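# Move six bottles from cart into fridge, close it

## Task

Transfer all six bottles from the cart into the refrigerator, each one standing upright, and afterwards close the refrigerator door completely. It counts as failure if a glass bottle drops from any real height, if the door is swung open or closed violently, or if the robot topples or finishes leaning. When everything is in place, open the gripper and back the robot away.

## Robot and tools

Robot: TidyBot++, a wheeled base (0.54 m long, 0.50 m wide, 0.38 m tall) on four driven casters, carrying a single seven-joint arm with a two-finger gripper. The shoulder sits 0.12 m ahead of the base centre at 0.68 m height. Link lengths: upper arm 0.42 m, forearm 0.31 m, hand 0.31 m from wrist to the reported hand point. Cameras: base_camera (fixed on the base) and wrist_camera (on the hand, looking where the hand points). The arm begins folded with the hand pointing down, reaching up to 0.08 m beyond the base front.

Frames and units: distances are in metres and angles in radians. In the base frame the origin is on the floor below the base centre, x points forward, y to the left and z up. hand_pose is reported in this frame as the point midway between the finger pads; the hand's z axis runs out along the fingers and the fingers open and close along its y axis. base_odometry uses the base frame as it was at the start and comes only from wheel turns, so slipping shows up as travel. Heading is positive to the left, between -3.142 and 3.142. base_tilt is in degrees, positive when leaning forward or right.

move: one action per call, built from base, joints and/or target, plus optional speeds; cameras and blocking are not part of the action. Parts of one action start together and may finish at different times.
- base: an object with any of translate_m (forward positive, -2 to 2), strafe_m (left positive, -2 to 2) and rotate_rad (counter-clockwise from above positive, -6.3 to 6.3). These are offsets from the base's current position and heading, measured along the base axes at the moment the command begins.
- joints: absolute angles by name. joint_2_rad -2.249 to 2.249 (0 = upper arm straight up); joint_4_rad -2.579 to 2.579 (elbow, 0 = straight); joint_6_rad -2.099 to 2.099 (wrist); joint_1_rad, joint_3_rad, joint_5_rad and joint_7_rad accept any angle but take the shorter route, so send steps below half a turn. Note that positive joint_1_rad turns the arm clockwise from above, the reverse of rotate_rad. With the hand pointing down, joint_7_rad at 1.57 makes the fingers open left and right. gripper_pos ranges 0 (fully open) to 1 (fully closed); the finger gap is roughly 85 x (1 - gripper_pos) mm.
- target: one list of seven numbers, [x, y, z, qw, qx, qy, qz], an absolute hand pose in the base frame, written exactly as hand_pose prints it. Alongside target, joints may contain only gripper_pos, otherwise the call is refused.
- speeds: top speeds for this action only: translate_m and strafe_m 0.05 to 0.5 m/s (when combined, give the speed under just one key), rotate_rad 0.1 to 1.57 rad/s, gripper_pos 0.234 to 0.993 per second. Slow gripper closing squeezes about 100 N, the default up to about 130 N.
- blocking: true or omitted waits until everything rests; false returns quickly while motion continues, and a later move only replaces the joints or base it names.
- cameras: list of base_camera, wrist_camera or all; omitted means all, [] means none.
A refused call, or an unplanned stop, cancels the rest of that reply's move, wait and finished_scene calls.

wait: seconds from 0 to 10; commands nothing and returns state and images. stop: brakes every running motion, which then reports stopped. zoom_image: camera plus region [x0, y0, x1, y1] in pixels of that camera's latest image, with (0,0) at top left and at most 504 by 504. finished_scene: scene is the current scene number; it ends the scene permanently.

Result lines: the move line reads done, or otherwise the worst status of the motions. base_status, joint_status and hand_status give each motion's ending: done, moving, off_target (rested away from the target, possibly still pushing), contact_stop or time_out (target abandoned, holding in place), not_followed (a check held back the command), torque_fault, or limit_stop_at_motor_heat. "joint command not followed" signals self-collision was predicted; "pose unreachable" signals a rejected target. hand_target shows where the commanded joint angles would put the hand. motor_effort is a percent of maximum torque with the peak in brackets. on_its_own lists things the robot did without being told. ARM HIT means a hard hit on the base or arm itself. A "Motor temperatures" line lists per-joint heat; MOTOR HOT appears from 60 °C and an over-temperature fault begins at 75 °C.

Practical advice: most target moves end off_target within a few centimetres; fix this by adding (wanted minus hand_pose) to the previous target. To keep a loaded hand steady, resend hand_target rather than hand_pose, and never command a joint to its current reading while holding something. Loads make the arm sag. Pointing the hand forward, low and near the base tends to fail or drive into the base; no check prevents hitting the base. A straight-down hand reaches no higher than about 0.94 m, and only near the base. Objects set down stop hand_pose dropping while effort changes only slightly.

Avoid: releasing or fumbling glass bottles above a surface, slamming the fridge door, driving or turning while the arm is snagged above about 0.6 m, reaching far out from folded over nearby furniture, sideways swings with the arm extended, hard gripping of an object still resting on something, and pushing into furniture, which can tilt the robot or trigger a torque fault that freezes the arm.

Each tool is called after "Emit:" in YAML: its name, and indented under it one key for each argument.

## Session

Emit:
move:

Scene clock: 0.00 s.
Motor temperatures (°C): [34 32 30 28 37 41 47]
base_odometry: x=+0.000 y=+0.000 heading=+0.000
base_tilt: forward=+0.4 right=-0.1
base_status: not commanded
joint_positions: joint_1_rad=-0.030 joint_2_rad=-0.378 joint_3_rad=+3.116 joint_4_rad=-2.522 joint_5_rad=-0.020 joint_6_rad=-0.826 joint_7_rad=+1.538 gripper_pos=+0.000
joint_status: not commanded
motor_effort: joint_1_rad=+0 joint_2_rad=+0 joint_3_rad=+0 joint_4_rad=+13 joint_5_rad=+0 joint_6_rad=+2 joint_7_rad=+0
hand_pose: x=+0.2803 y=+0.0138 z=+0.5955 quat_wxyz=(-0.007, +0.996, +0.005, +0.086) (m; base frame)
hand_target: x=+0.2803 y=+0.0138 z=+0.5955 quat_wxyz=(-0.007, +0.996, +0.005, +0.086) (m; base frame)
hand_status: not commanded
pictures: base_camera, wrist_camera

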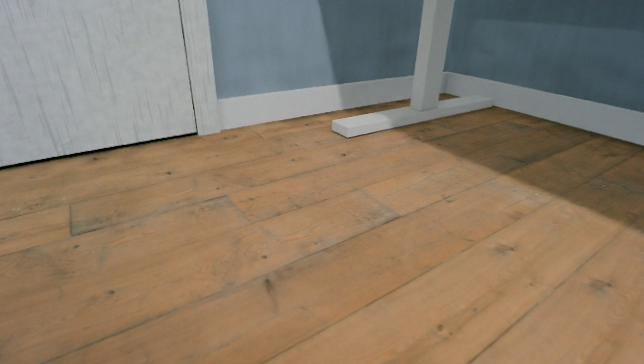

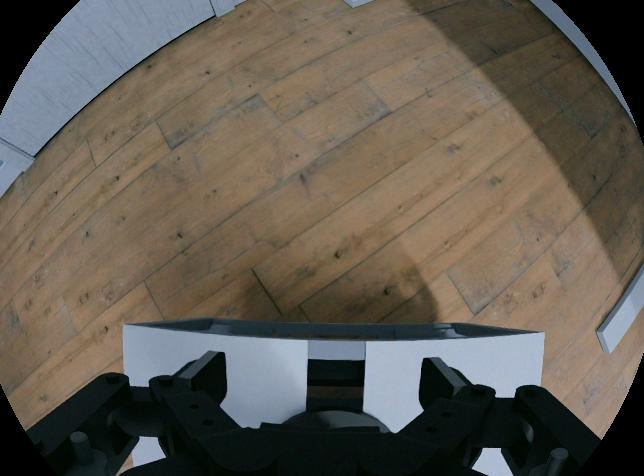

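Emit:
move:
  joints: {"joint_1_rad": 0, "joint_2_rad": -0.378, "joint_3_rad": 3.14, "joint_4_rad": -2.4, "joint_5_rad": 0, "joint_6_rad": 0.3, "joint_7_rad": 1.57}

Scene clock: 2.17 s.
Motor temperatures (°C): [34 32 30 28 37 41 47]
move: done
base_odometry: x=+0.000 y=+0.000 heading=+0.000
base_tilt: forward=+0.4 right=+0.0
base_status: not commanded
joint_positions: joint_1_rad=-0.017 joint_2_rad=-0.378 joint_3_rad=+3.129 joint_4_rad=-2.429 joint_5_rad=-0.020 joint_6_rad=+0.244 joint_7_rad=+1.538 gripper_pos=+0.000
joint_status: all done
motor_effort: joint_1_rad=+0(1) joint_2_rad=-6(6) joint_3_rad=+0(2) joint_4_rad=+19(19) joint_5_rad=+0(1) joint_6_rad=+9(9) joint_7_rad=+0(1)
hand_pose: x=+0.5448 y=+0.0128 z=+0.8546 quat_wxyz=(-0.021, +0.786, -0.009, +0.618) (m; base frame)
hand_target: x=+0.5543 y=+0.0021 z=+0.8889 quat_wxyz=(-0.001, +0.758, +0.000, +0.652) (m; base frame)
hand_status: not commanded
pictures: base_camera, wrist_camera
camera_calibration:
wrist_camera: T_world_to_cam=[[0.0528917, -0.997916, -0.0369637, 0.0204439], [-0.251992, 0.0224798, -0.967468, 1.01554], [0.966283, 0.0604857, -0.250278, -0.174371], [0, 0, 0, 1]] pos_world=[0.423319, 0.00811904, 0.93962]

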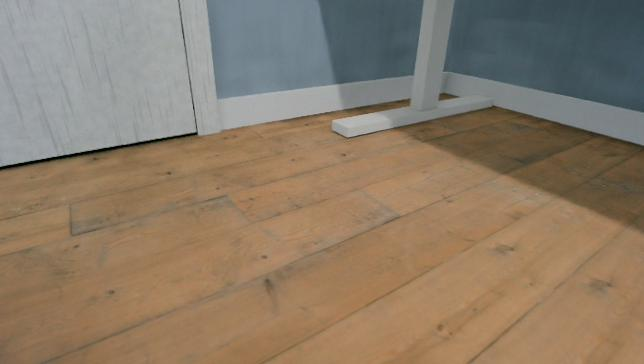

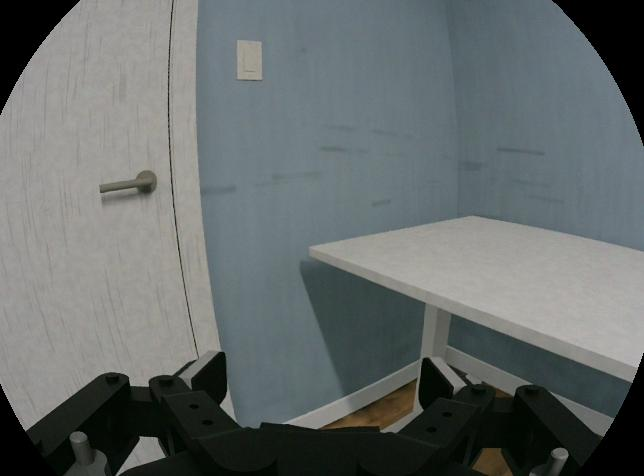

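Emit:
move:
  base: {"rotate_rad": 1.2}
  speeds: {"rotate_rad": 0.8}

Emit:
move:
  base: {"rotate_rad": 1.2}
  speeds: {"rotate_rad": 0.8}

Scene clock: 4.83 s.
Motor temperatures (°C): [34 32 30 29 37 41 47]
move: done
base_odometry: x=+0.000 y=+0.000 heading=+1.199
base_tilt: forward=+0.4 right=-0.1
base_status: done
joint_positions: joint_1_rad=-0.012 joint_2_rad=-0.378 joint_3_rad=+3.134 joint_4_rad=-2.429 joint_5_rad=-0.020 joint_6_rad=+0.245 joint_7_rad=+1.538 gripper_pos=+0.000
joint_status: not commanded
motor_effort: joint_1_rad=+0(2) joint_2_rad=-6(6) joint_3_rad=+0(2) joint_4_rad=+19(19) joint_5_rad=+0(1) joint_6_rad=+9(10) joint_7_rad=+0(1)
hand_pose: x=+0.5450 y=+0.0084 z=+0.8548 quat_wxyz=(-0.019, +0.785, -0.014, +0.619) (m; base frame)
hand_target: x=+0.5543 y=+0.0021 z=+0.8889 quat_wxyz=(-0.001, +0.758, +0.000, +0.652) (m; base frame)
hand_status: not commanded
pictures: base_camera, wrist_camera
camera_calibration:
wrist_camera: T_world_to_cam=[[0.04346, -0.998296, -0.0389367, 0.0229036], [-0.251198, 0.0268024, -0.967565, 1.01552], [0.96696, 0.0518312, -0.249605, -0.175125], [0, 0, 0, 1]] pos_world=[0.423439, 0.00472318, 0.939757]

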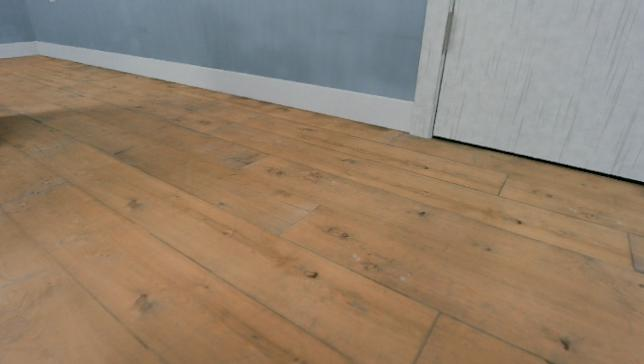

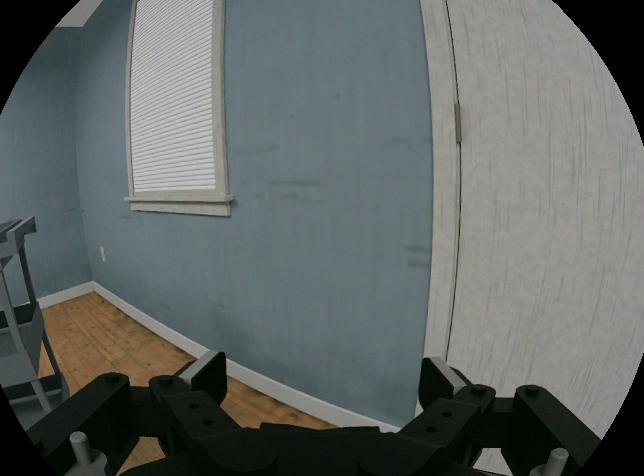

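Scene clock: 7.13 s.
Motor temperatures (°C): [34 32 30 29 37 41 47]
move: done
base_odometry: x=+0.000 y=+0.000 heading=+2.398
base_tilt: forward=+0.4 right=+0.0
base_status: done
joint_positions: joint_1_rad=-0.010 joint_2_rad=-0.378 joint_3_rad=+3.137 joint_4_rad=-2.429 joint_5_rad=-0.020 joint_6_rad=+0.245 joint_7_rad=+1.538 gripper_pos=+0.000
joint_status: not commanded
motor_effort: joint_1_rad=+0(1) joint_2_rad=-5(6) joint_3_rad=+0(2) joint_4_rad=+19(19) joint_5_rad=+0(1) joint_6_rad=+9(10) joint_7_rad=+0(1)
hand_pose: x=+0.5451 y=+0.0063 z=+0.8549 quat_wxyz=(-0.018, +0.785, -0.016, +0.619) (m; base frame)
hand_target: x=+0.5543 y=+0.0021 z=+0.8889 quat_wxyz=(-0.001, +0.758, +0.000, +0.652) (m; base frame)
hand_status: not commanded
pictures: base_camera, wrist_camera
camera_calibration:
wrist_camera: T_world_to_cam=[[0.0388636, -0.998447, -0.0399118, 0.024115], [-0.251081, 0.0289031, -0.967535, 1.0155], [0.967186, 0.0476229, -0.249567, -0.175203], [0, 0, 0, 1]] pos_world=[0.423489, 0.00307008, 0.939769]

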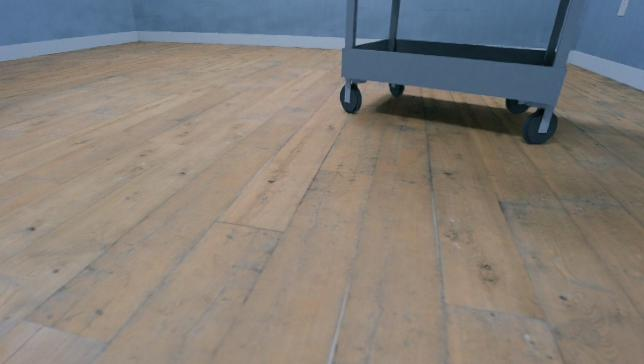

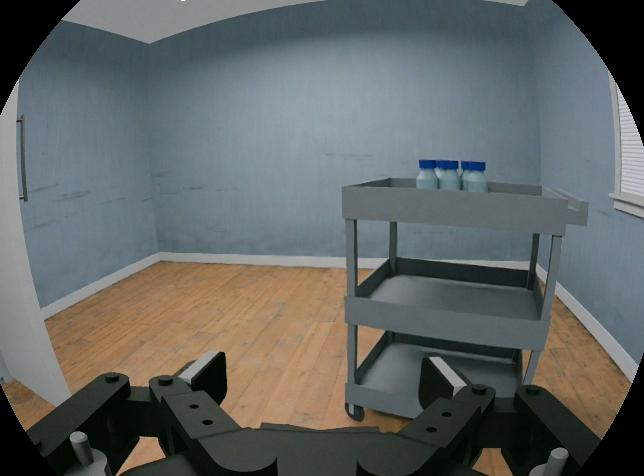

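Emit:
zoom_image:
  camera: "wrist_camera"
  region: [330, 120, 600, 430]

Emit:
move:
  base: {"rotate_rad": 0.8}
  speeds: {"rotate_rad": 0.8}

Scaled by 1.626.

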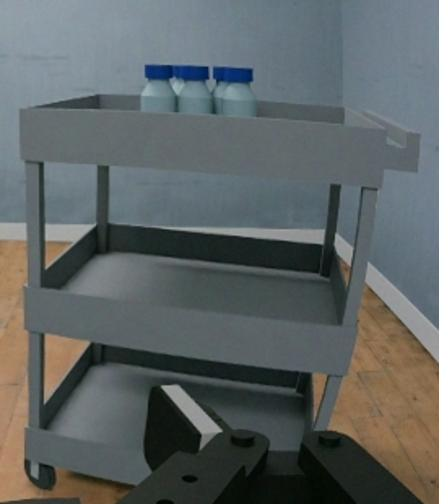

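Scene clock: 9.20 s.
Motor temperatures (°C): [34 32 30 29 37 41 47]
move: done
base_odometry: x=+0.000 y=+0.000 heading=-3.086
base_tilt: forward=+0.4 right=+0.0
base_status: done
joint_positions: joint_1_rad=-0.009 joint_2_rad=-0.378 joint_3_rad=+3.138 joint_4_rad=-2.429 joint_5_rad=-0.020 joint_6_rad=+0.245 joint_7_rad=+1.538 gripper_pos=+0.000
joint_status: not commanded
motor_effort: joint_1_rad=+0(2) joint_2_rad=-6(6) joint_3_rad=+1(2) joint_4_rad=+18(19) joint_5_rad=+0(1) joint_6_rad=+9(10) joint_7_rad=+0(1)
hand_pose: x=+0.5451 y=+0.0053 z=+0.8549 quat_wxyz=(-0.018, +0.785, -0.017, +0.619) (m; base frame)
hand_target: x=+0.5543 y=+0.0021 z=+0.8889 quat_wxyz=(-0.001, +0.758, +0.000, +0.652) (m; base frame)
hand_status: not commanded
pictures: base_camera, wrist_camera
camera_calibration:
wrist_camera: T_world_to_cam=[[0.036747, -0.99851, -0.0403432, 0.0246601], [-0.250963, 0.0298558, -0.967536, 1.01549], [0.967299, 0.0456787, -0.249492, -0.175295], [0, 0, 0, 1]] pos_world=[0.423507, 0.00231223, 0.939785]

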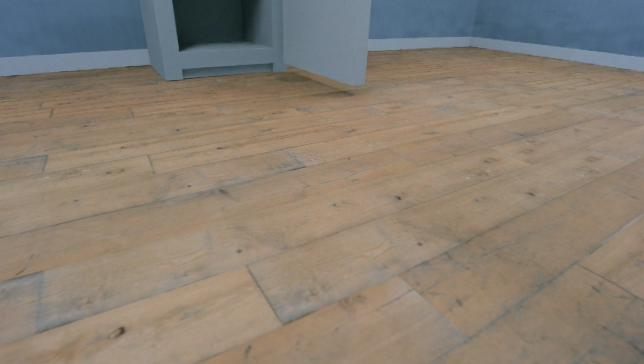

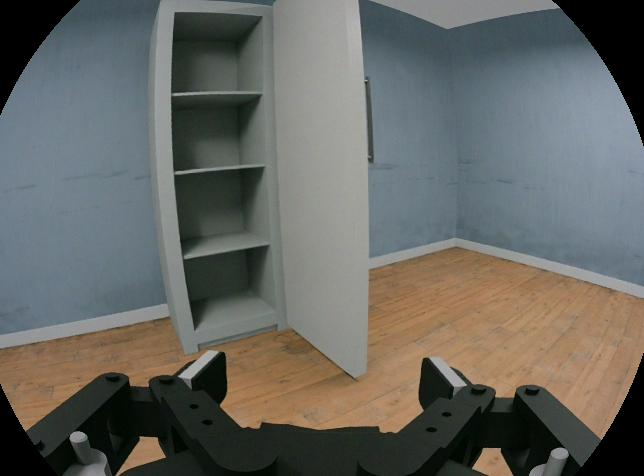

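Emit:
zoom_image:
  camera: "wrist_camera"
  region: [140, 0, 400, 390]

Emit:
zoom_image:
  camera: "base_camera"
  region: [100, 0, 400, 120]

Scaled by 1.292.

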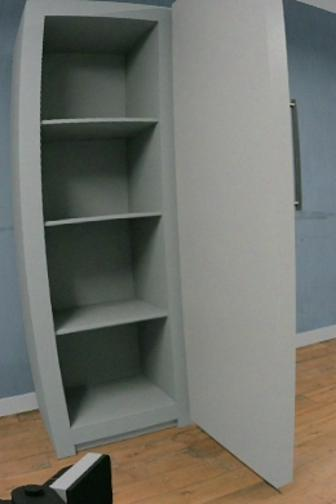

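Scaled by 1.680.

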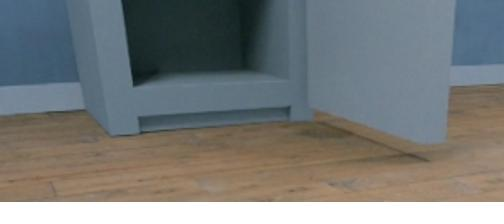

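Emit:
move:
  base: {"rotate_rad": -1.253}
  speeds: {"rotate_rad": 1.0}
  cameras: []

Emit:
move:
  base: {"translate_m": 0.45, "strafe_m": 0.269}

Scene clock: 16.23 s.
Motor temperatures (°C): [34 32 30 29 37 41 47]
move: done
base_odometry: x=+0.000 y=+0.000 heading=+1.945
base_tilt: forward=+0.4 right=+0.0
base_status: done
joint_positions: joint_1_rad=-0.008 joint_2_rad=-0.378 joint_3_rad=+3.139 joint_4_rad=-2.429 joint_5_rad=-0.020 joint_6_rad=+0.245 joint_7_rad=+1.538 gripper_pos=+0.000
joint_status: not commanded
motor_effort: joint_1_rad=+0(2) joint_2_rad=-6(6) joint_3_rad=+0(2) joint_4_rad=+18(19) joint_5_rad=+0(1) joint_6_rad=+9(10) joint_7_rad=+0(1)
hand_pose: x=+0.5451 y=+0.0044 z=+0.8549 quat_wxyz=(-0.017, +0.785, -0.018, +0.619) (m; base frame)
hand_target: x=+0.5543 y=+0.0021 z=+0.8889 quat_wxyz=(-0.001, +0.758, +0.000, +0.652) (m; base frame)
hand_status: not commanded
pictures: none
No camera images: "cameras" was empty.

Scene clock: 18.47 s.
Motor temperatures (°C): [34 32 30 29 37 41 47]
move: done
base_odometry: x=-0.415 y=+0.321 heading=+1.945
base_tilt: forward=+0.4 right=-0.1
base_status: done
joint_positions: joint_1_rad=-0.008 joint_2_rad=-0.375 joint_3_rad=+3.139 joint_4_rad=-2.429 joint_5_rad=-0.020 joint_6_rad=+0.247 joint_7_rad=+1.538 gripper_pos=+0.000
joint_status: not commanded
motor_effort: joint_1_rad=+0(1) joint_2_rad=-5(8) joint_3_rad=+0(2) joint_4_rad=+19(19) joint_5_rad=+0(1) joint_6_rad=+9(10) joint_7_rad=+0(1)
hand_pose: x=+0.5459 y=+0.0043 z=+0.8542 quat_wxyz=(-0.017, +0.785, -0.018, +0.618) (m; base frame)
hand_target: x=+0.5543 y=+0.0021 z=+0.8889 quat_wxyz=(-0.001, +0.758, +0.000, +0.652) (m; base frame)
hand_status: not commanded
pictures: base_camera, wrist_camera
camera_calibration:
wrist_camera: T_world_to_cam=[[0.0345067, -0.998574, -0.040722, 0.025158], [-0.251872, 0.0307418, -0.967272, 1.0153], [0.967145, 0.0436341, -0.250452, -0.175289], [0, 0, 0, 1]] pos_world=[0.424388, 0.00155848, 0.939198]

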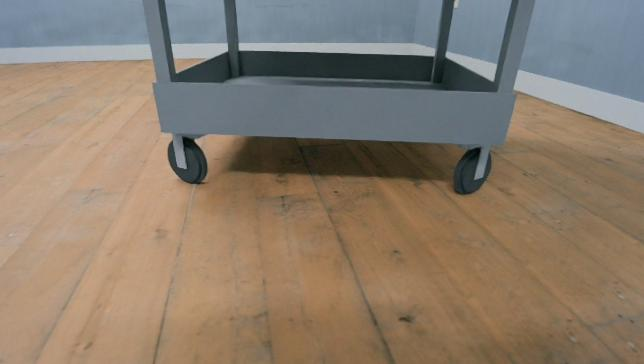

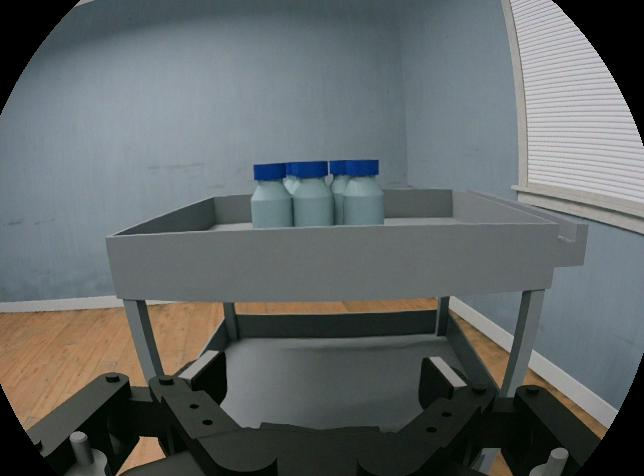

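Emit:
zoom_image:
  camera: "wrist_camera"
  region: [200, 130, 440, 280]

Scaled by 2.100.

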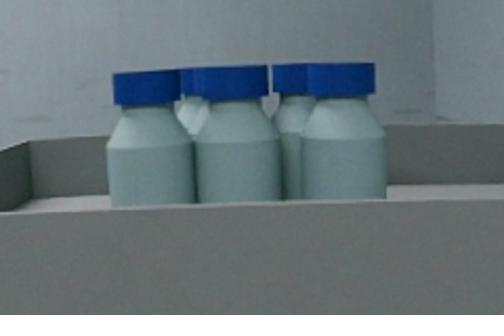

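Emit:
move:
  joints: {"joint_1_rad": 0, "joint_2_rad": 0.0, "joint_3_rad": 3.14, "joint_4_rad": -1.2, "joint_5_rad": 0, "joint_6_rad": -1.1, "joint_7_rad": 1.57}

Scene clock: 22.40 s.
Motor temperatures (°C): [34 32 30 29 37 41 47]
move: done
base_odometry: x=-0.415 y=+0.321 heading=+1.945
base_tilt: forward=+0.4 right=-0.1
base_status: not commanded
joint_positions: joint_1_rad=-0.008 joint_2_rad=-0.024 joint_3_rad=+3.139 joint_4_rad=-1.243 joint_5_rad=-0.020 joint_6_rad=-1.045 joint_7_rad=+1.538 gripper_pos=+0.000
joint_status: all done
motor_effort: joint_1_rad=+0(1) joint_2_rad=-17(17) joint_3_rad=+0(1) joint_4_rad=+18(21) joint_5_rad=+0(2) joint_6_rad=+7(10) joint_7_rad=+0(1)
hand_pose: x=+0.6434 y=+0.0121 z=+1.0117 quat_wxyz=(-0.019, +0.905, -0.011, +0.424) (m; base frame)
hand_target: x=+0.6441 y=+0.0022 z=+1.0091 quat_wxyz=(+0.000, +0.913, +0.000, +0.408) (m; base frame)
hand_status: not commanded
pictures: base_camera, wrist_camera
camera_calibration:
wrist_camera: T_world_to_cam=[[0.0365729, -0.997821, -0.0549161, 0.0489902], [-0.653166, 0.0177224, -0.757007, 1.23759], [0.756331, 0.0635553, -0.651094, 0.310221], [0, 0, 0, 1]] pos_world=[0.571926, 0.00723427, 1.14154]

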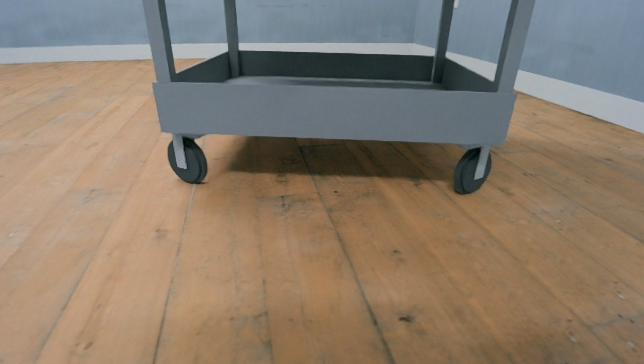

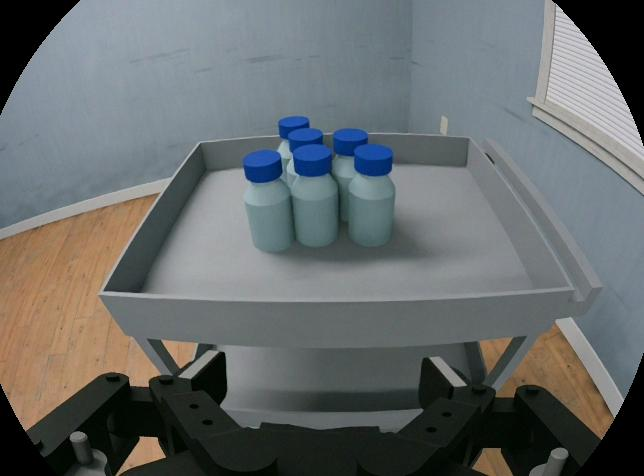

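Emit:
zoom_image:
  camera: "wrist_camera"
  region: [200, 100, 440, 280]

Scaled by 2.100.

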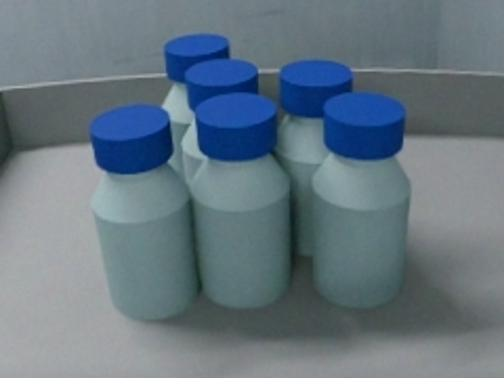

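Emit:
move:
  joints: {"joint_1_rad": 0, "joint_2_rad": 0.013, "joint_3_rad": 3.14, "joint_4_rad": -1.8685, "joint_5_rad": 0, "joint_6_rad": 0.049, "joint_7_rad": 1.57, "gripper_pos": 0.2}
  cameras: ["wrist_camera"]

Scene clock: 33.43 s.
Motor temperatures (°C): [34 32 30 29 37 41 47]
move: done
base_odometry: x=-0.415 y=+0.321 heading=+1.945
base_tilt: forward=+0.4 right=+0.0
base_status: not commanded
joint_positions: joint_1_rad=-0.008 joint_2_rad=-0.007 joint_3_rad=+3.139 joint_4_rad=-1.841 joint_5_rad=-0.020 joint_6_rad=-0.010 joint_7_rad=+1.538 gripper_pos=+0.200
joint_status: all done
motor_effort: joint_1_rad=+0(1) joint_2_rad=-19(20) joint_3_rad=+0(1) joint_4_rad=+20(21) joint_5_rad=+0(1) joint_6_rad=+9(10) joint_7_rad=+0(1)
hand_pose: x=+0.7193 y=+0.0076 z=+0.9369 quat_wxyz=(-0.019, +0.797, -0.017, +0.604) (m; base frame)
hand_target: x=+0.7245 y=+0.0023 z=+0.9259 quat_wxyz=(-0.001, +0.793, +0.000, +0.609) (m; base frame)
hand_status: not commanded
pictures: wrist_camera
camera_calibration:
wrist_camera: T_world_to_cam=[[0.0378205, -0.998299, -0.0443695, 0.0268532], [-0.287162, 0.0316708, -0.957358, 1.15495], [0.957135, 0.0489491, -0.285476, -0.282429], [0, 0, 0, 1]] pos_world=[0.600966, 0.0040539, 1.02627]

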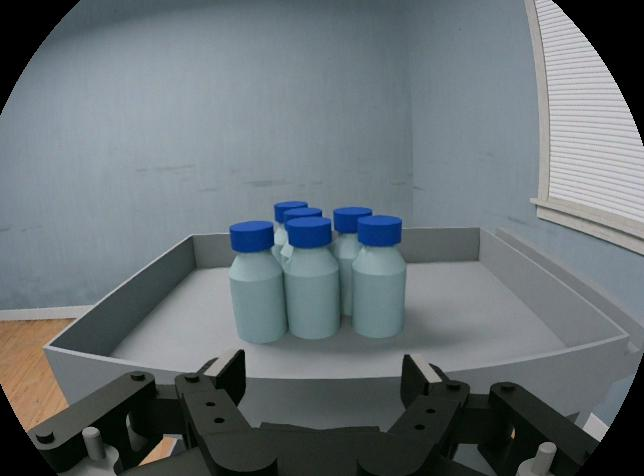

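Emit:
move:
  base: {"translate_m": 0.18, "strafe_m": -0.058}
  joints: {"joint_2_rad": 0.04, "gripper_pos": 0.22}
  speeds: {"translate_m": 0.25}

Scene clock: 36.27 s.
Motor temperatures (°C): [34 32 30 29 37 41 47]
move: done
base_odometry: x=-0.427 y=+0.510 heading=+1.945
base_tilt: forward=+0.4 right=+0.0
base_status: done
joint_positions: joint_1_rad=-0.008 joint_2_rad=+0.025 joint_3_rad=+3.139 joint_4_rad=-1.843 joint_5_rad=-0.020 joint_6_rad=-0.005 joint_7_rad=+1.538 gripper_pos=+0.220
joint_status: all done
motor_effort: joint_1_rad=+0(2) joint_2_rad=-19(22) joint_3_rad=+0(1) joint_4_rad=+20(21) joint_5_rad=+0(0) joint_6_rad=+9(10) joint_7_rad=+0(1)
hand_pose: x=+0.7271 y=+0.0076 z=+0.9175 quat_wxyz=(-0.019, +0.805, -0.017, +0.592) (m; base frame)
hand_target: x=+0.7308 y=+0.0023 z=+0.9095 quat_wxyz=(-0.001, +0.801, +0.000, +0.598) (m; base frame)
hand_status: not commanded
pictures: base_camera, wrist_camera
camera_calibration:
wrist_camera: T_world_to_cam=[[0.0362875, -0.998318, -0.0452055, 0.0275406], [-0.315187, 0.0314933, -0.948507, 1.15092], [0.948335, 0.0486671, -0.313514, -0.263275], [0, 0, 0, 1]] pos_world=[0.61143, 0.00406079, 1.01036]

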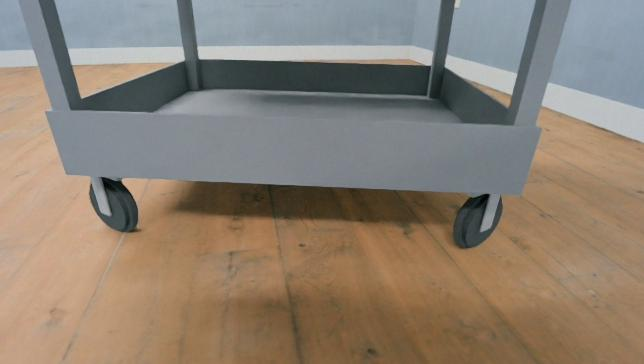

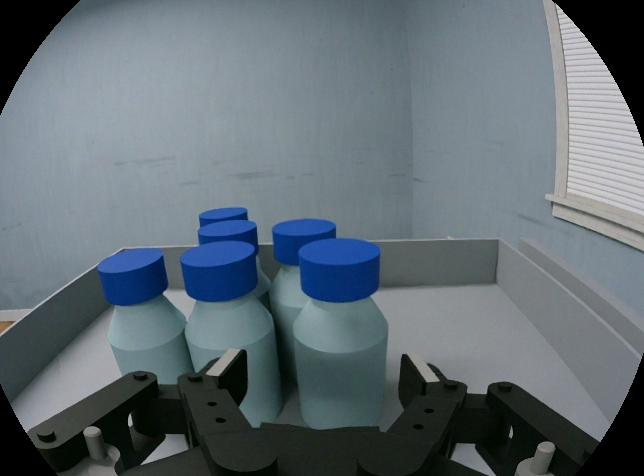

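Emit:
move:
  base: {"translate_m": 0.05, "strafe_m": -0.008}
  joints: {"joint_2_rad": 0.022}
  speeds: {"translate_m": 0.15}
  cameras: ["wrist_camera"]

Scene clock: 39.57 s.
Motor temperatures (°C): [34 32 30 29 37 41 47]
move: done
base_odometry: x=-0.438 y=+0.559 heading=+1.945
base_tilt: forward=+0.4 right=+0.0
base_status: done
joint_positions: joint_1_rad=-0.008 joint_2_rad=+0.020 joint_3_rad=+3.139 joint_4_rad=-1.845 joint_5_rad=-0.020 joint_6_rad=-0.004 joint_7_rad=+1.538 gripper_pos=+0.220
joint_status: all done
motor_effort: joint_1_rad=+0(2) joint_2_rad=-19(22) joint_3_rad=+0(2) joint_4_rad=+20(20) joint_5_rad=+0(1) joint_6_rad=+9(10) joint_7_rad=+0(1)
hand_pose: x=+0.7258 y=+0.0076 z=+0.9199 quat_wxyz=(-0.019, +0.804, -0.017, +0.594) (m; base frame)
hand_target: x=+0.7266 y=+0.0023 z=+0.9204 quat_wxyz=(-0.001, +0.796, +0.000, +0.605) (m; base frame)
hand_status: not commanded
pictures: wrist_camera
camera_calibration:
wrist_camera: T_world_to_cam=[[0.0365283, -0.998316, -0.0450633, 0.0274037], [-0.310729, 0.0315118, -0.949976, 1.1509], [0.949796, 0.0487034, -0.309055, -0.266498], [0, 0, 0, 1]] pos_world=[0.609735, 0.00407022, 1.0122]

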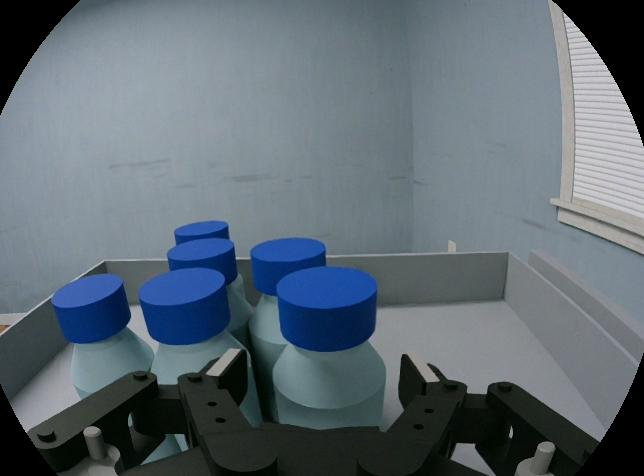

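Emit:
move:
  base: {"translate_m": 0.047}
  speeds: {"translate_m": 0.15}
  cameras: ["wrist_camera"]

Scene clock: 41.30 s.
Motor temperatures (°C): [34 32 30 29 37 41 47]
move: done
base_odometry: x=-0.455 y=+0.603 heading=+1.944
base_tilt: forward=+0.4 right=+0.0
base_status: done
joint_positions: joint_1_rad=-0.008 joint_2_rad=+0.022 joint_3_rad=+3.139 joint_4_rad=-1.845 joint_5_rad=-0.020 joint_6_rad=-0.003 joint_7_rad=+1.538 gripper_pos=+0.220
joint_status: not commanded
motor_effort: joint_1_rad=+0(1) joint_2_rad=-19(22) joint_3_rad=+0(1) joint_4_rad=+19(20) joint_5_rad=+0(1) joint_6_rad=+9(9) joint_7_rad=+0(1)
hand_pose: x=+0.7262 y=+0.0076 z=+0.9190 quat_wxyz=(-0.019, +0.804, -0.017, +0.594) (m; base frame)
hand_target: x=+0.7266 y=+0.0023 z=+0.9204 quat_wxyz=(-0.001, +0.796, +0.000, +0.605) (m; base frame)
hand_status: not commanded
pictures: wrist_camera
camera_calibration:
wrist_camera: T_world_to_cam=[[0.0364668, -0.998317, -0.0450895, 0.0274178], [-0.311707, 0.0315055, -0.949656, 1.1506], [0.949478, 0.0486856, -0.310034, -0.265986], [0, 0, 0, 1]] pos_world=[0.610199, 0.00407107, 1.01145]

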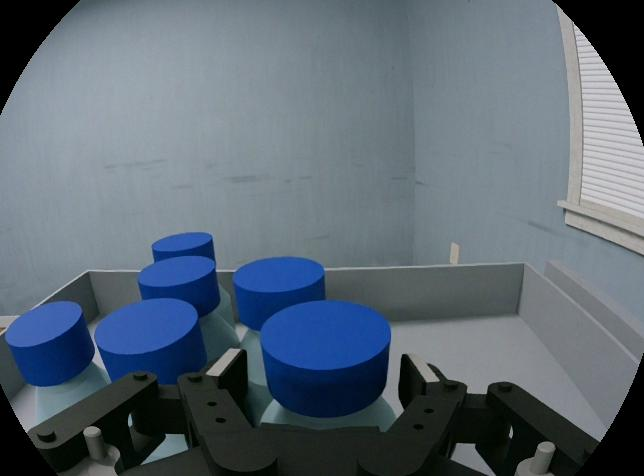

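Emit:
move:
  joints: {"gripper_pos": 0.6}
  speeds: {"gripper_pos": 0.234}
  cameras: ["wrist_camera"]

Scene clock: 43.80 s.
Motor temperatures (°C): [34 32 30 29 37 41 47]
move: off_target
base_odometry: x=-0.455 y=+0.603 heading=+1.944
base_tilt: forward=+0.4 right=+0.0
base_status: not commanded
joint_positions: joint_1_rad=-0.006 joint_2_rad=+0.021 joint_3_rad=+3.140 joint_4_rad=-1.845 joint_5_rad=-0.020 joint_6_rad=-0.003 joint_7_rad=+1.538 gripper_pos=+0.424
joint_status: gripper_pos off_target (ended at +0.424, target +0.600)
motor_effort: joint_1_rad=+0(1) joint_2_rad=-18(20) joint_3_rad=-1(2) joint_4_rad=+19(20) joint_5_rad=+0(0) joint_6_rad=+9(10) joint_7_rad=+0(1)
hand_pose: x=+0.7261 y=+0.0064 z=+0.9192 quat_wxyz=(-0.018, +0.804, -0.018, +0.594) (m; base frame)
hand_target: x=+0.7266 y=+0.0023 z=+0.9204 quat_wxyz=(-0.001, +0.796, +0.000, +0.605) (m; base frame)
hand_status: not commanded
pictures: wrist_camera
camera_calibration:
wrist_camera: T_world_to_cam=[[0.0345427, -0.998387, -0.0450683, 0.027631], [-0.311364, 0.0320999, -0.949748, 1.15062], [0.949663, 0.0468396, -0.309753, -0.266231], [0, 0, 0, 1]] pos_world=[0.610135, 0.0031219, 1.01157]

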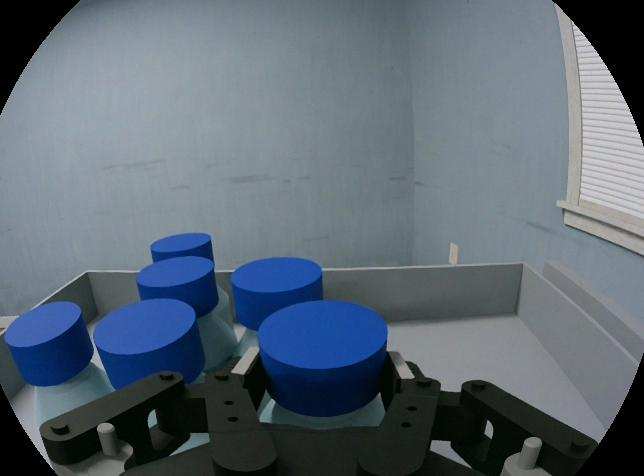

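Emit:
move:
  joints: {"joint_2_rad": -0.009, "joint_4_rad": -1.547, "joint_6_rad": -0.302}
  cameras: ["wrist_camera"]

Scene clock: 46.47 s.
Motor temperatures (°C): [34 32 30 29 37 41 47]
move: off_target
base_odometry: x=-0.455 y=+0.603 heading=+1.944
base_tilt: forward=+0.4 right=+0.0
base_status: not commanded
joint_positions: joint_1_rad=-0.006 joint_2_rad=+0.020 joint_3_rad=+3.140 joint_4_rad=-1.623 joint_5_rad=-0.020 joint_6_rad=-0.271 joint_7_rad=+1.538 gripper_pos=+0.424
joint_status: joint_4_rad off_target (ended at -1.623, target -1.547); the others done
motor_effort: joint_1_rad=+0(1) joint_2_rad=-23(26) joint_3_rad=-1(1) joint_4_rad=+24(26) joint_5_rad=+0(0) joint_6_rad=+13(14) joint_7_rad=-1(1)
hand_pose: x=+0.7340 y=+0.0081 z=+0.9745 quat_wxyz=(-0.020, +0.818, -0.016, +0.575) (m; base frame)
hand_target: x=+0.7295 y=+0.0023 z=+1.0301 quat_wxyz=(-0.001, +0.796, +0.000, +0.606) (m; base frame)
hand_status: not commanded
pictures: wrist_camera
camera_calibration:
wrist_camera: T_world_to_cam=[[0.0376054, -0.998172, -0.0473042, 0.0314553], [-0.354529, 0.0309317, -0.934533, 1.2224], [0.934288, 0.0519142, -0.352718, -0.203573], [0, 0, 0, 1]] pos_world=[0.622388, 0.00415541, 1.07205]

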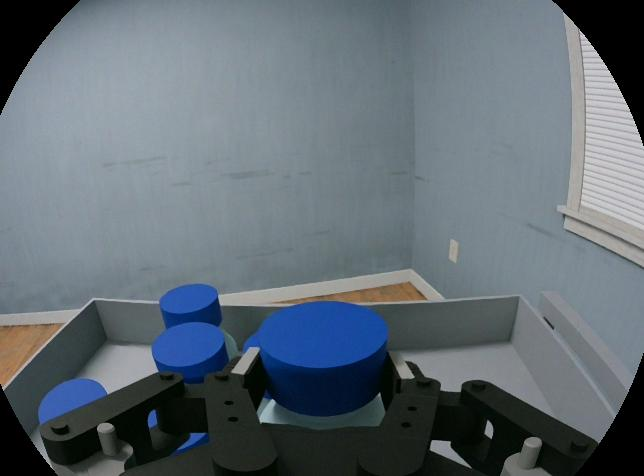

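Emit:
move:
  joints: {"joint_2_rad": -0.05, "joint_4_rad": -1.448, "joint_6_rad": -0.36}
  cameras: ["wrist_camera"]

Scene clock: 48.00 s.
Motor temperatures (°C): [34 32 30 29 37 41 47]
move: off_target
base_odometry: x=-0.455 y=+0.603 heading=+1.944
base_tilt: forward=+0.4 right=+0.0
base_status: not commanded
joint_positions: joint_1_rad=-0.006 joint_2_rad=-0.020 joint_3_rad=+3.140 joint_4_rad=-1.518 joint_5_rad=-0.020 joint_6_rad=-0.334 joint_7_rad=+1.538 gripper_pos=+0.424
joint_status: joint_4_rad off_target (ended at -1.518, target -1.448); the others done
motor_effort: joint_1_rad=+1(1) joint_2_rad=-23(27) joint_3_rad=+0(1) joint_4_rad=+25(27) joint_5_rad=+0(0) joint_6_rad=+13(15) joint_7_rad=+0(1)
hand_pose: x=+0.7247 y=+0.0084 z=+1.0452 quat_wxyz=(-0.021, +0.793, -0.015, +0.609) (m; base frame)
hand_target: x=+0.7135 y=+0.0023 z=+1.0982 quat_wxyz=(-0.001, +0.770, +0.000, +0.638) (m; base frame)
hand_status: not commanded
pictures: wrist_camera
camera_calibration:
wrist_camera: T_world_to_cam=[[0.0426841, -0.998094, -0.0445676, 0.0289291], [-0.275419, 0.0311247, -0.96082, 1.25534], [0.960376, 0.0532865, -0.273566, -0.271534], [0, 0, 0, 1]] pos_world=[0.605285, 0.00427085, 1.13317]

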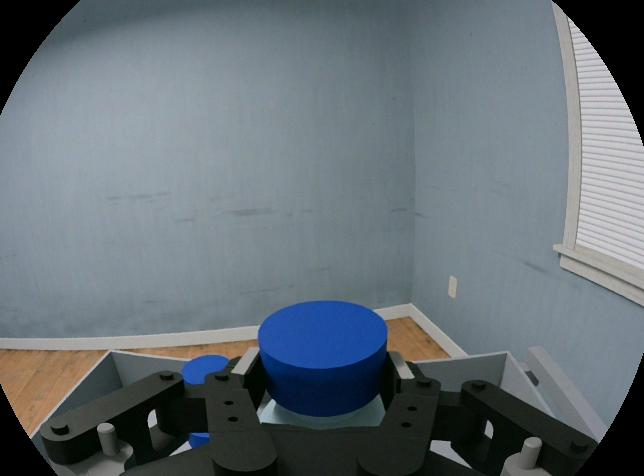

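Emit:
move:
  base: {"translate_m": -0.3}
  joints: {"joint_2_rad": -0.53, "joint_4_rad": -1.79, "joint_6_rad": -0.51}
  speeds: {"translate_m": 0.4}
  cameras: ["wrist_camera"]

Scene clock: 51.53 s.
Motor temperatures (°C): [34 32 30 29 37 41 47]
move: done
base_odometry: x=-0.345 y=+0.324 heading=+1.945
base_tilt: forward=+0.4 right=+0.0
base_status: done
joint_positions: joint_1_rad=-0.006 joint_2_rad=-0.521 joint_3_rad=+3.140 joint_4_rad=-1.788 joint_5_rad=-0.020 joint_6_rad=-0.480 joint_7_rad=+1.538 gripper_pos=+0.424
joint_status: all done
motor_effort: joint_1_rad=+1(3) joint_2_rad=-5(29) joint_3_rad=+0(2) joint_4_rad=+24(26) joint_5_rad=+0(1) joint_6_rad=+14(15) joint_7_rad=-1(1)
hand_pose: x=+0.5159 y=+0.0075 z=+1.0866 quat_wxyz=(-0.022, +0.766, -0.013, +0.642) (m; base frame)
hand_target: x=+0.5107 y=+0.0022 z=+1.0794 quat_wxyz=(+0.000, +0.774, +0.000, +0.633) (m; base frame)
hand_status: not commanded
pictures: wrist_camera
camera_calibration:
wrist_camera: T_world_to_cam=[[0.0481769, -0.998042, -0.0398906, 0.0308379], [-0.192222, 0.0299265, -0.980895, 1.21653], [0.980168, 0.0549243, -0.190404, -0.160247], [0, 0, 0, 1]] pos_world=[0.389428, 0.00317243, 1.16401]

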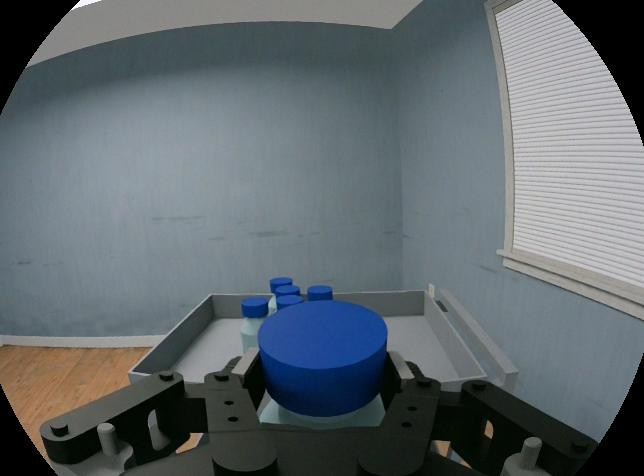

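Emit:
move:
  base: {"translate_m": -0.21, "strafe_m": 0.571, "rotate_rad": 1.654}
  speeds: {"rotate_rad": 1.0}

Scene clock: 54.83 s.
Motor temperatures (°C): [34 32 30 30 37 41 47]
move: done
base_odometry: x=-0.800 y=-0.080 heading=-2.685
base_tilt: forward=+0.4 right=+0.0
base_status: done
joint_positions: joint_1_rad=-0.004 joint_2_rad=-0.514 joint_3_rad=+3.136 joint_4_rad=-1.790 joint_5_rad=-0.020 joint_6_rad=-0.481 joint_7_rad=+1.538 gripper_pos=+0.424
joint_status: not commanded
motor_effort: joint_1_rad=+1(2) joint_2_rad=-6(8) joint_3_rad=+0(3) joint_4_rad=+24(25) joint_5_rad=+0(1) joint_6_rad=+13(14) joint_7_rad=+0(1)
hand_pose: x=+0.5187 y=+0.0089 z=+1.0822 quat_wxyz=(-0.022, +0.770, -0.012, +0.638) (m; base frame)
hand_target: x=+0.5107 y=+0.0022 z=+1.0794 quat_wxyz=(+0.000, +0.774, +0.000, +0.633) (m; base frame)
hand_status: not commanded
pictures: base_camera, wrist_camera
camera_calibration:
wrist_camera: T_world_to_cam=[[0.0495388, -0.998029, -0.0385147, 0.0297769], [-0.202479, 0.0277259, -0.978894, 1.21583], [0.978033, 0.0562916, -0.200706, -0.151647], [0, 0, 0, 1]] pos_world=[0.393022, 0.00454465, 1.16088]

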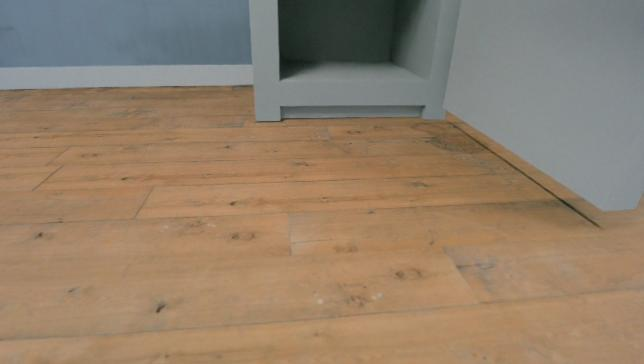

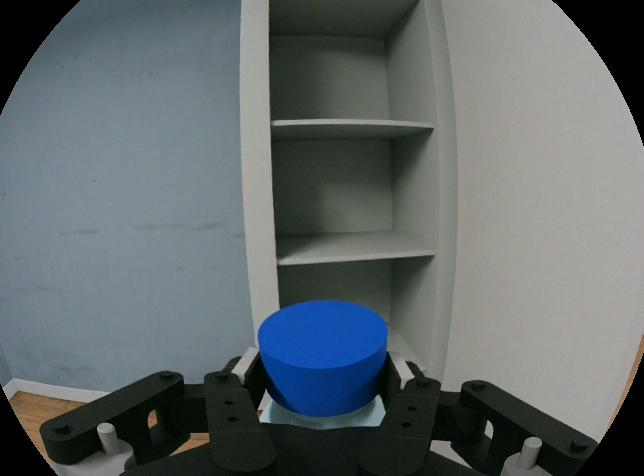

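Emit:
zoom_image:
  camera: "base_camera"
  region: [230, 0, 644, 240]

Emit:
zoom_image:
  camera: "wrist_camera"
  region: [220, 0, 480, 350]

Scaled by 1.217.

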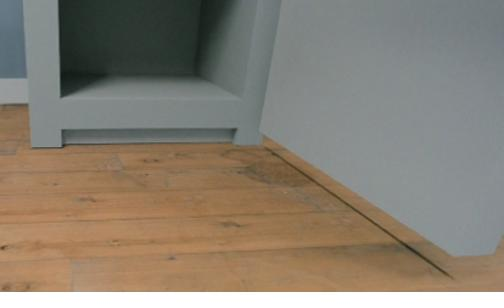

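Scaled by 1.440.

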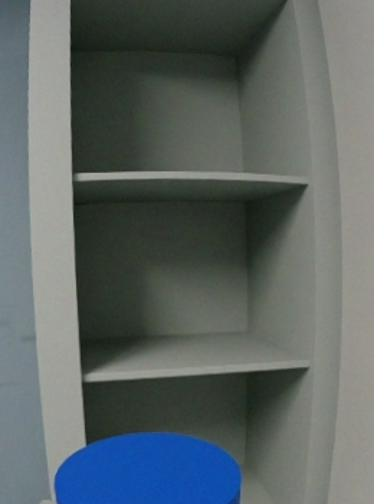

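Emit:
move:
  base: {"translate_m": 0.21, "strafe_m": -0.161, "rotate_rad": 0.145}
  speeds: {"translate_m": 0.3}

Scene clock: 63.17 s.
Motor temperatures (°C): [34 32 30 30 37 41 47]
move: done
base_odometry: x=-1.059 y=-0.028 heading=-2.540
base_tilt: forward=+0.4 right=+0.0
base_status: done
joint_positions: joint_1_rad=-0.004 joint_2_rad=-0.514 joint_3_rad=+3.137 joint_4_rad=-1.790 joint_5_rad=-0.020 joint_6_rad=-0.482 joint_7_rad=+1.538 gripper_pos=+0.424
joint_status: not commanded
motor_effort: joint_1_rad=+0(2) joint_2_rad=-5(8) joint_3_rad=+0(3) joint_4_rad=+24(25) joint_5_rad=+0(1) joint_6_rad=+14(14) joint_7_rad=+0(1)
hand_pose: x=+0.5186 y=+0.0085 z=+1.0815 quat_wxyz=(-0.021, +0.770, -0.013, +0.637) (m; base frame)
hand_target: x=+0.5107 y=+0.0022 z=+1.0794 quat_wxyz=(+0.000, +0.774, +0.000, +0.633) (m; base frame)
hand_status: not commanded
pictures: base_camera, wrist_camera
camera_calibration:
wrist_camera: T_world_to_cam=[[0.0487715, -0.998054, -0.0388512, 0.0301252], [-0.204174, 0.028114, -0.978531, 1.21564], [0.977719, 0.0556568, -0.202405, -0.149654], [0, 0, 0, 1]] pos_world=[0.393052, 0.00421943, 1.16042]

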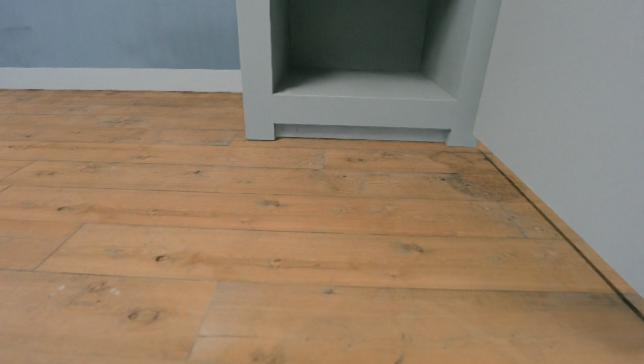

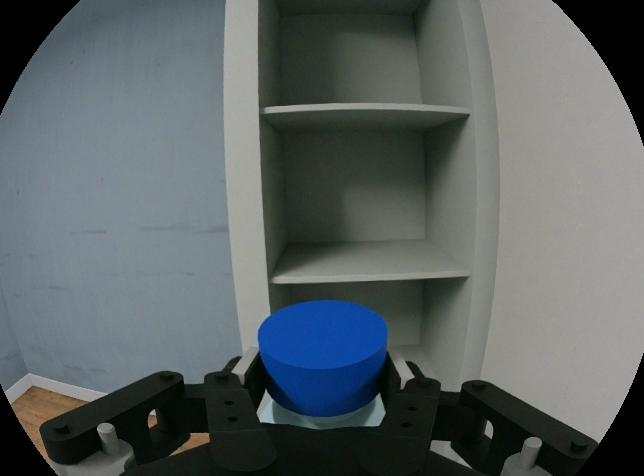

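Emit:
zoom_image:
  camera: "base_camera"
  region: [230, 0, 644, 240]

Scaled by 1.217.

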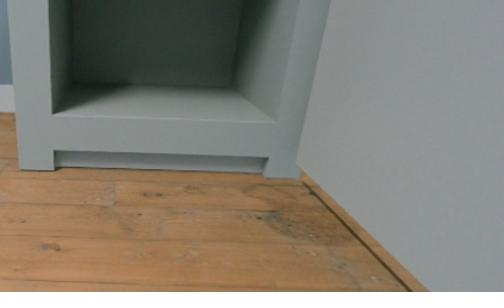

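Emit:
move:
  joints: {"joint_1_rad": 0.1, "joint_2_rad": 0.04, "joint_4_rad": -1.78, "joint_6_rad": 0.0}
  cameras: []

Emit:
move:
  joints: {"joint_1_rad": 0.235, "joint_2_rad": 0.79, "joint_4_rad": -1.24, "joint_6_rad": 0.24}

Scene clock: 66.60 s.
Motor temperatures (°C): [34 32 30 30 37 41 47]
move: done
base_odometry: x=-1.059 y=-0.028 heading=-2.540
base_tilt: forward=+0.4 right=+0.0
base_status: not commanded
joint_positions: joint_1_rad=+0.083 joint_2_rad=+0.051 joint_3_rad=+3.137 joint_4_rad=-1.790 joint_5_rad=-0.020 joint_6_rad=-0.091 joint_7_rad=+1.538 gripper_pos=+0.424
joint_status: all done
motor_effort: joint_1_rad=+0(1) joint_2_rad=-26(27) joint_3_rad=-1(1) joint_4_rad=+24(26) joint_5_rad=+0(0) joint_6_rad=+13(14) joint_7_rad=+0(1)
hand_pose: x=+0.7328 y=-0.0463 z=+0.9080 quat_wxyz=(+0.006, +0.821, -0.054, +0.568) (m; base frame)
hand_target: x=+0.7393 y=-0.0599 z=+0.9479 quat_wxyz=(+0.030, +0.789, -0.039, +0.613) (m; base frame)
hand_status: not commanded
pictures: none
No camera images: "cameras" was empty.

Scene clock: 68.87 s.
Motor temperatures (°C): [34 32 30 30 37 41 47]
move: off_target
base_odometry: x=-1.059 y=-0.028 heading=-2.540
base_tilt: forward=+0.4 right=+0.0
base_status: not commanded
joint_positions: joint_1_rad=+0.221 joint_2_rad=+0.800 joint_3_rad=+3.137 joint_4_rad=-1.312 joint_5_rad=-0.020 joint_6_rad=+0.153 joint_7_rad=+1.538 gripper_pos=+0.424
joint_status: joint_4_rad off_target (ended at -1.312, target -1.240); the others done
motor_effort: joint_1_rad=+0(2) joint_2_rad=-47(50) joint_3_rad=-1(2) joint_4_rad=+22(24) joint_5_rad=+0(1) joint_6_rad=+12(14) joint_7_rad=+0(1)
hand_pose: x=+0.9581 y=-0.1849 z=+0.6952 quat_wxyz=(+0.046, +0.823, -0.114, +0.555) (m; base frame)
hand_target: x=+0.9797 y=-0.2038 z=+0.7710 quat_wxyz=(+0.072, +0.775, -0.092, +0.621) (m; base frame)
hand_status: not commanded
pictures: base_camera, wrist_camera
camera_calibration:
wrist_camera: T_world_to_cam=[[-0.196415, -0.979274, -0.0494277, 0.0463704], [-0.377532, 0.122053, -0.917918, 1.07417], [0.904926, -0.161632, -0.39368, -0.484238], [0, 0, 0, 1]] pos_world=[0.85284, -0.163965, 0.797656]

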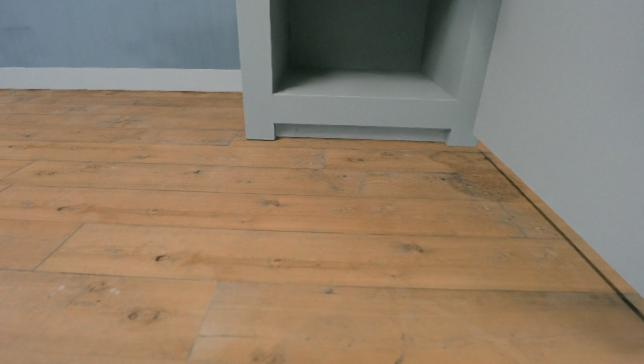

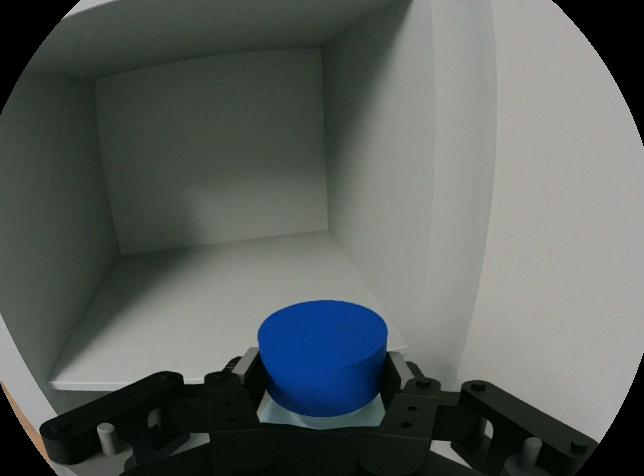

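Emit:
move:
  joints: {"joint_1_rad": 0.245, "joint_2_rad": 0.807, "joint_4_rad": -1.228, "joint_6_rad": 0.335}
  cameras: ["wrist_camera"]

Scene clock: 70.80 s.
Motor temperatures (°C): [34 32 30 30 37 42 47]
move: off_target
base_odometry: x=-1.059 y=-0.028 heading=-2.540
base_tilt: forward=+0.4 right=+0.0
base_status: not commanded
joint_positions: joint_1_rad=+0.231 joint_2_rad=+0.813 joint_3_rad=+3.137 joint_4_rad=-1.296 joint_5_rad=-0.020 joint_6_rad=+0.257 joint_7_rad=+1.538 gripper_pos=+0.424
joint_status: joint_4_rad off_target (ended at -1.296, target -1.228); the others done
motor_effort: joint_1_rad=+0(2) joint_2_rad=-48(50) joint_3_rad=-1(1) joint_4_rad=+22(24) joint_5_rad=+0(0) joint_6_rad=+13(13) joint_7_rad=+0(1)
hand_pose: x=+0.9711 y=-0.1973 z=+0.7239 quat_wxyz=(+0.053, +0.791, -0.114, +0.599) (m; base frame)
hand_target: x=+0.9865 y=-0.2146 z=+0.7920 quat_wxyz=(+0.080, +0.746, -0.092, +0.655) (m; base frame)
hand_status: not commanded
pictures: wrist_camera
camera_calibration:
wrist_camera: T_world_to_cam=[[-0.203048, -0.97808, -0.0461673, 0.0425618], [-0.277841, 0.102763, -0.955115, 1.03321], [0.938923, -0.181107, -0.292616, -0.596775], [0, 0, 0, 1]] pos_world=[0.856037, -0.172627, 0.814177]

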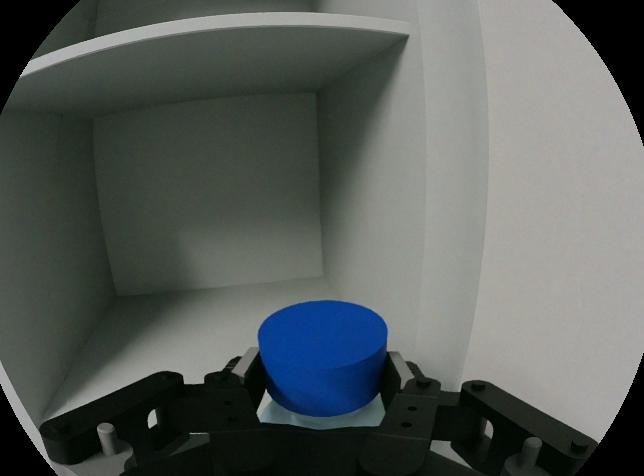

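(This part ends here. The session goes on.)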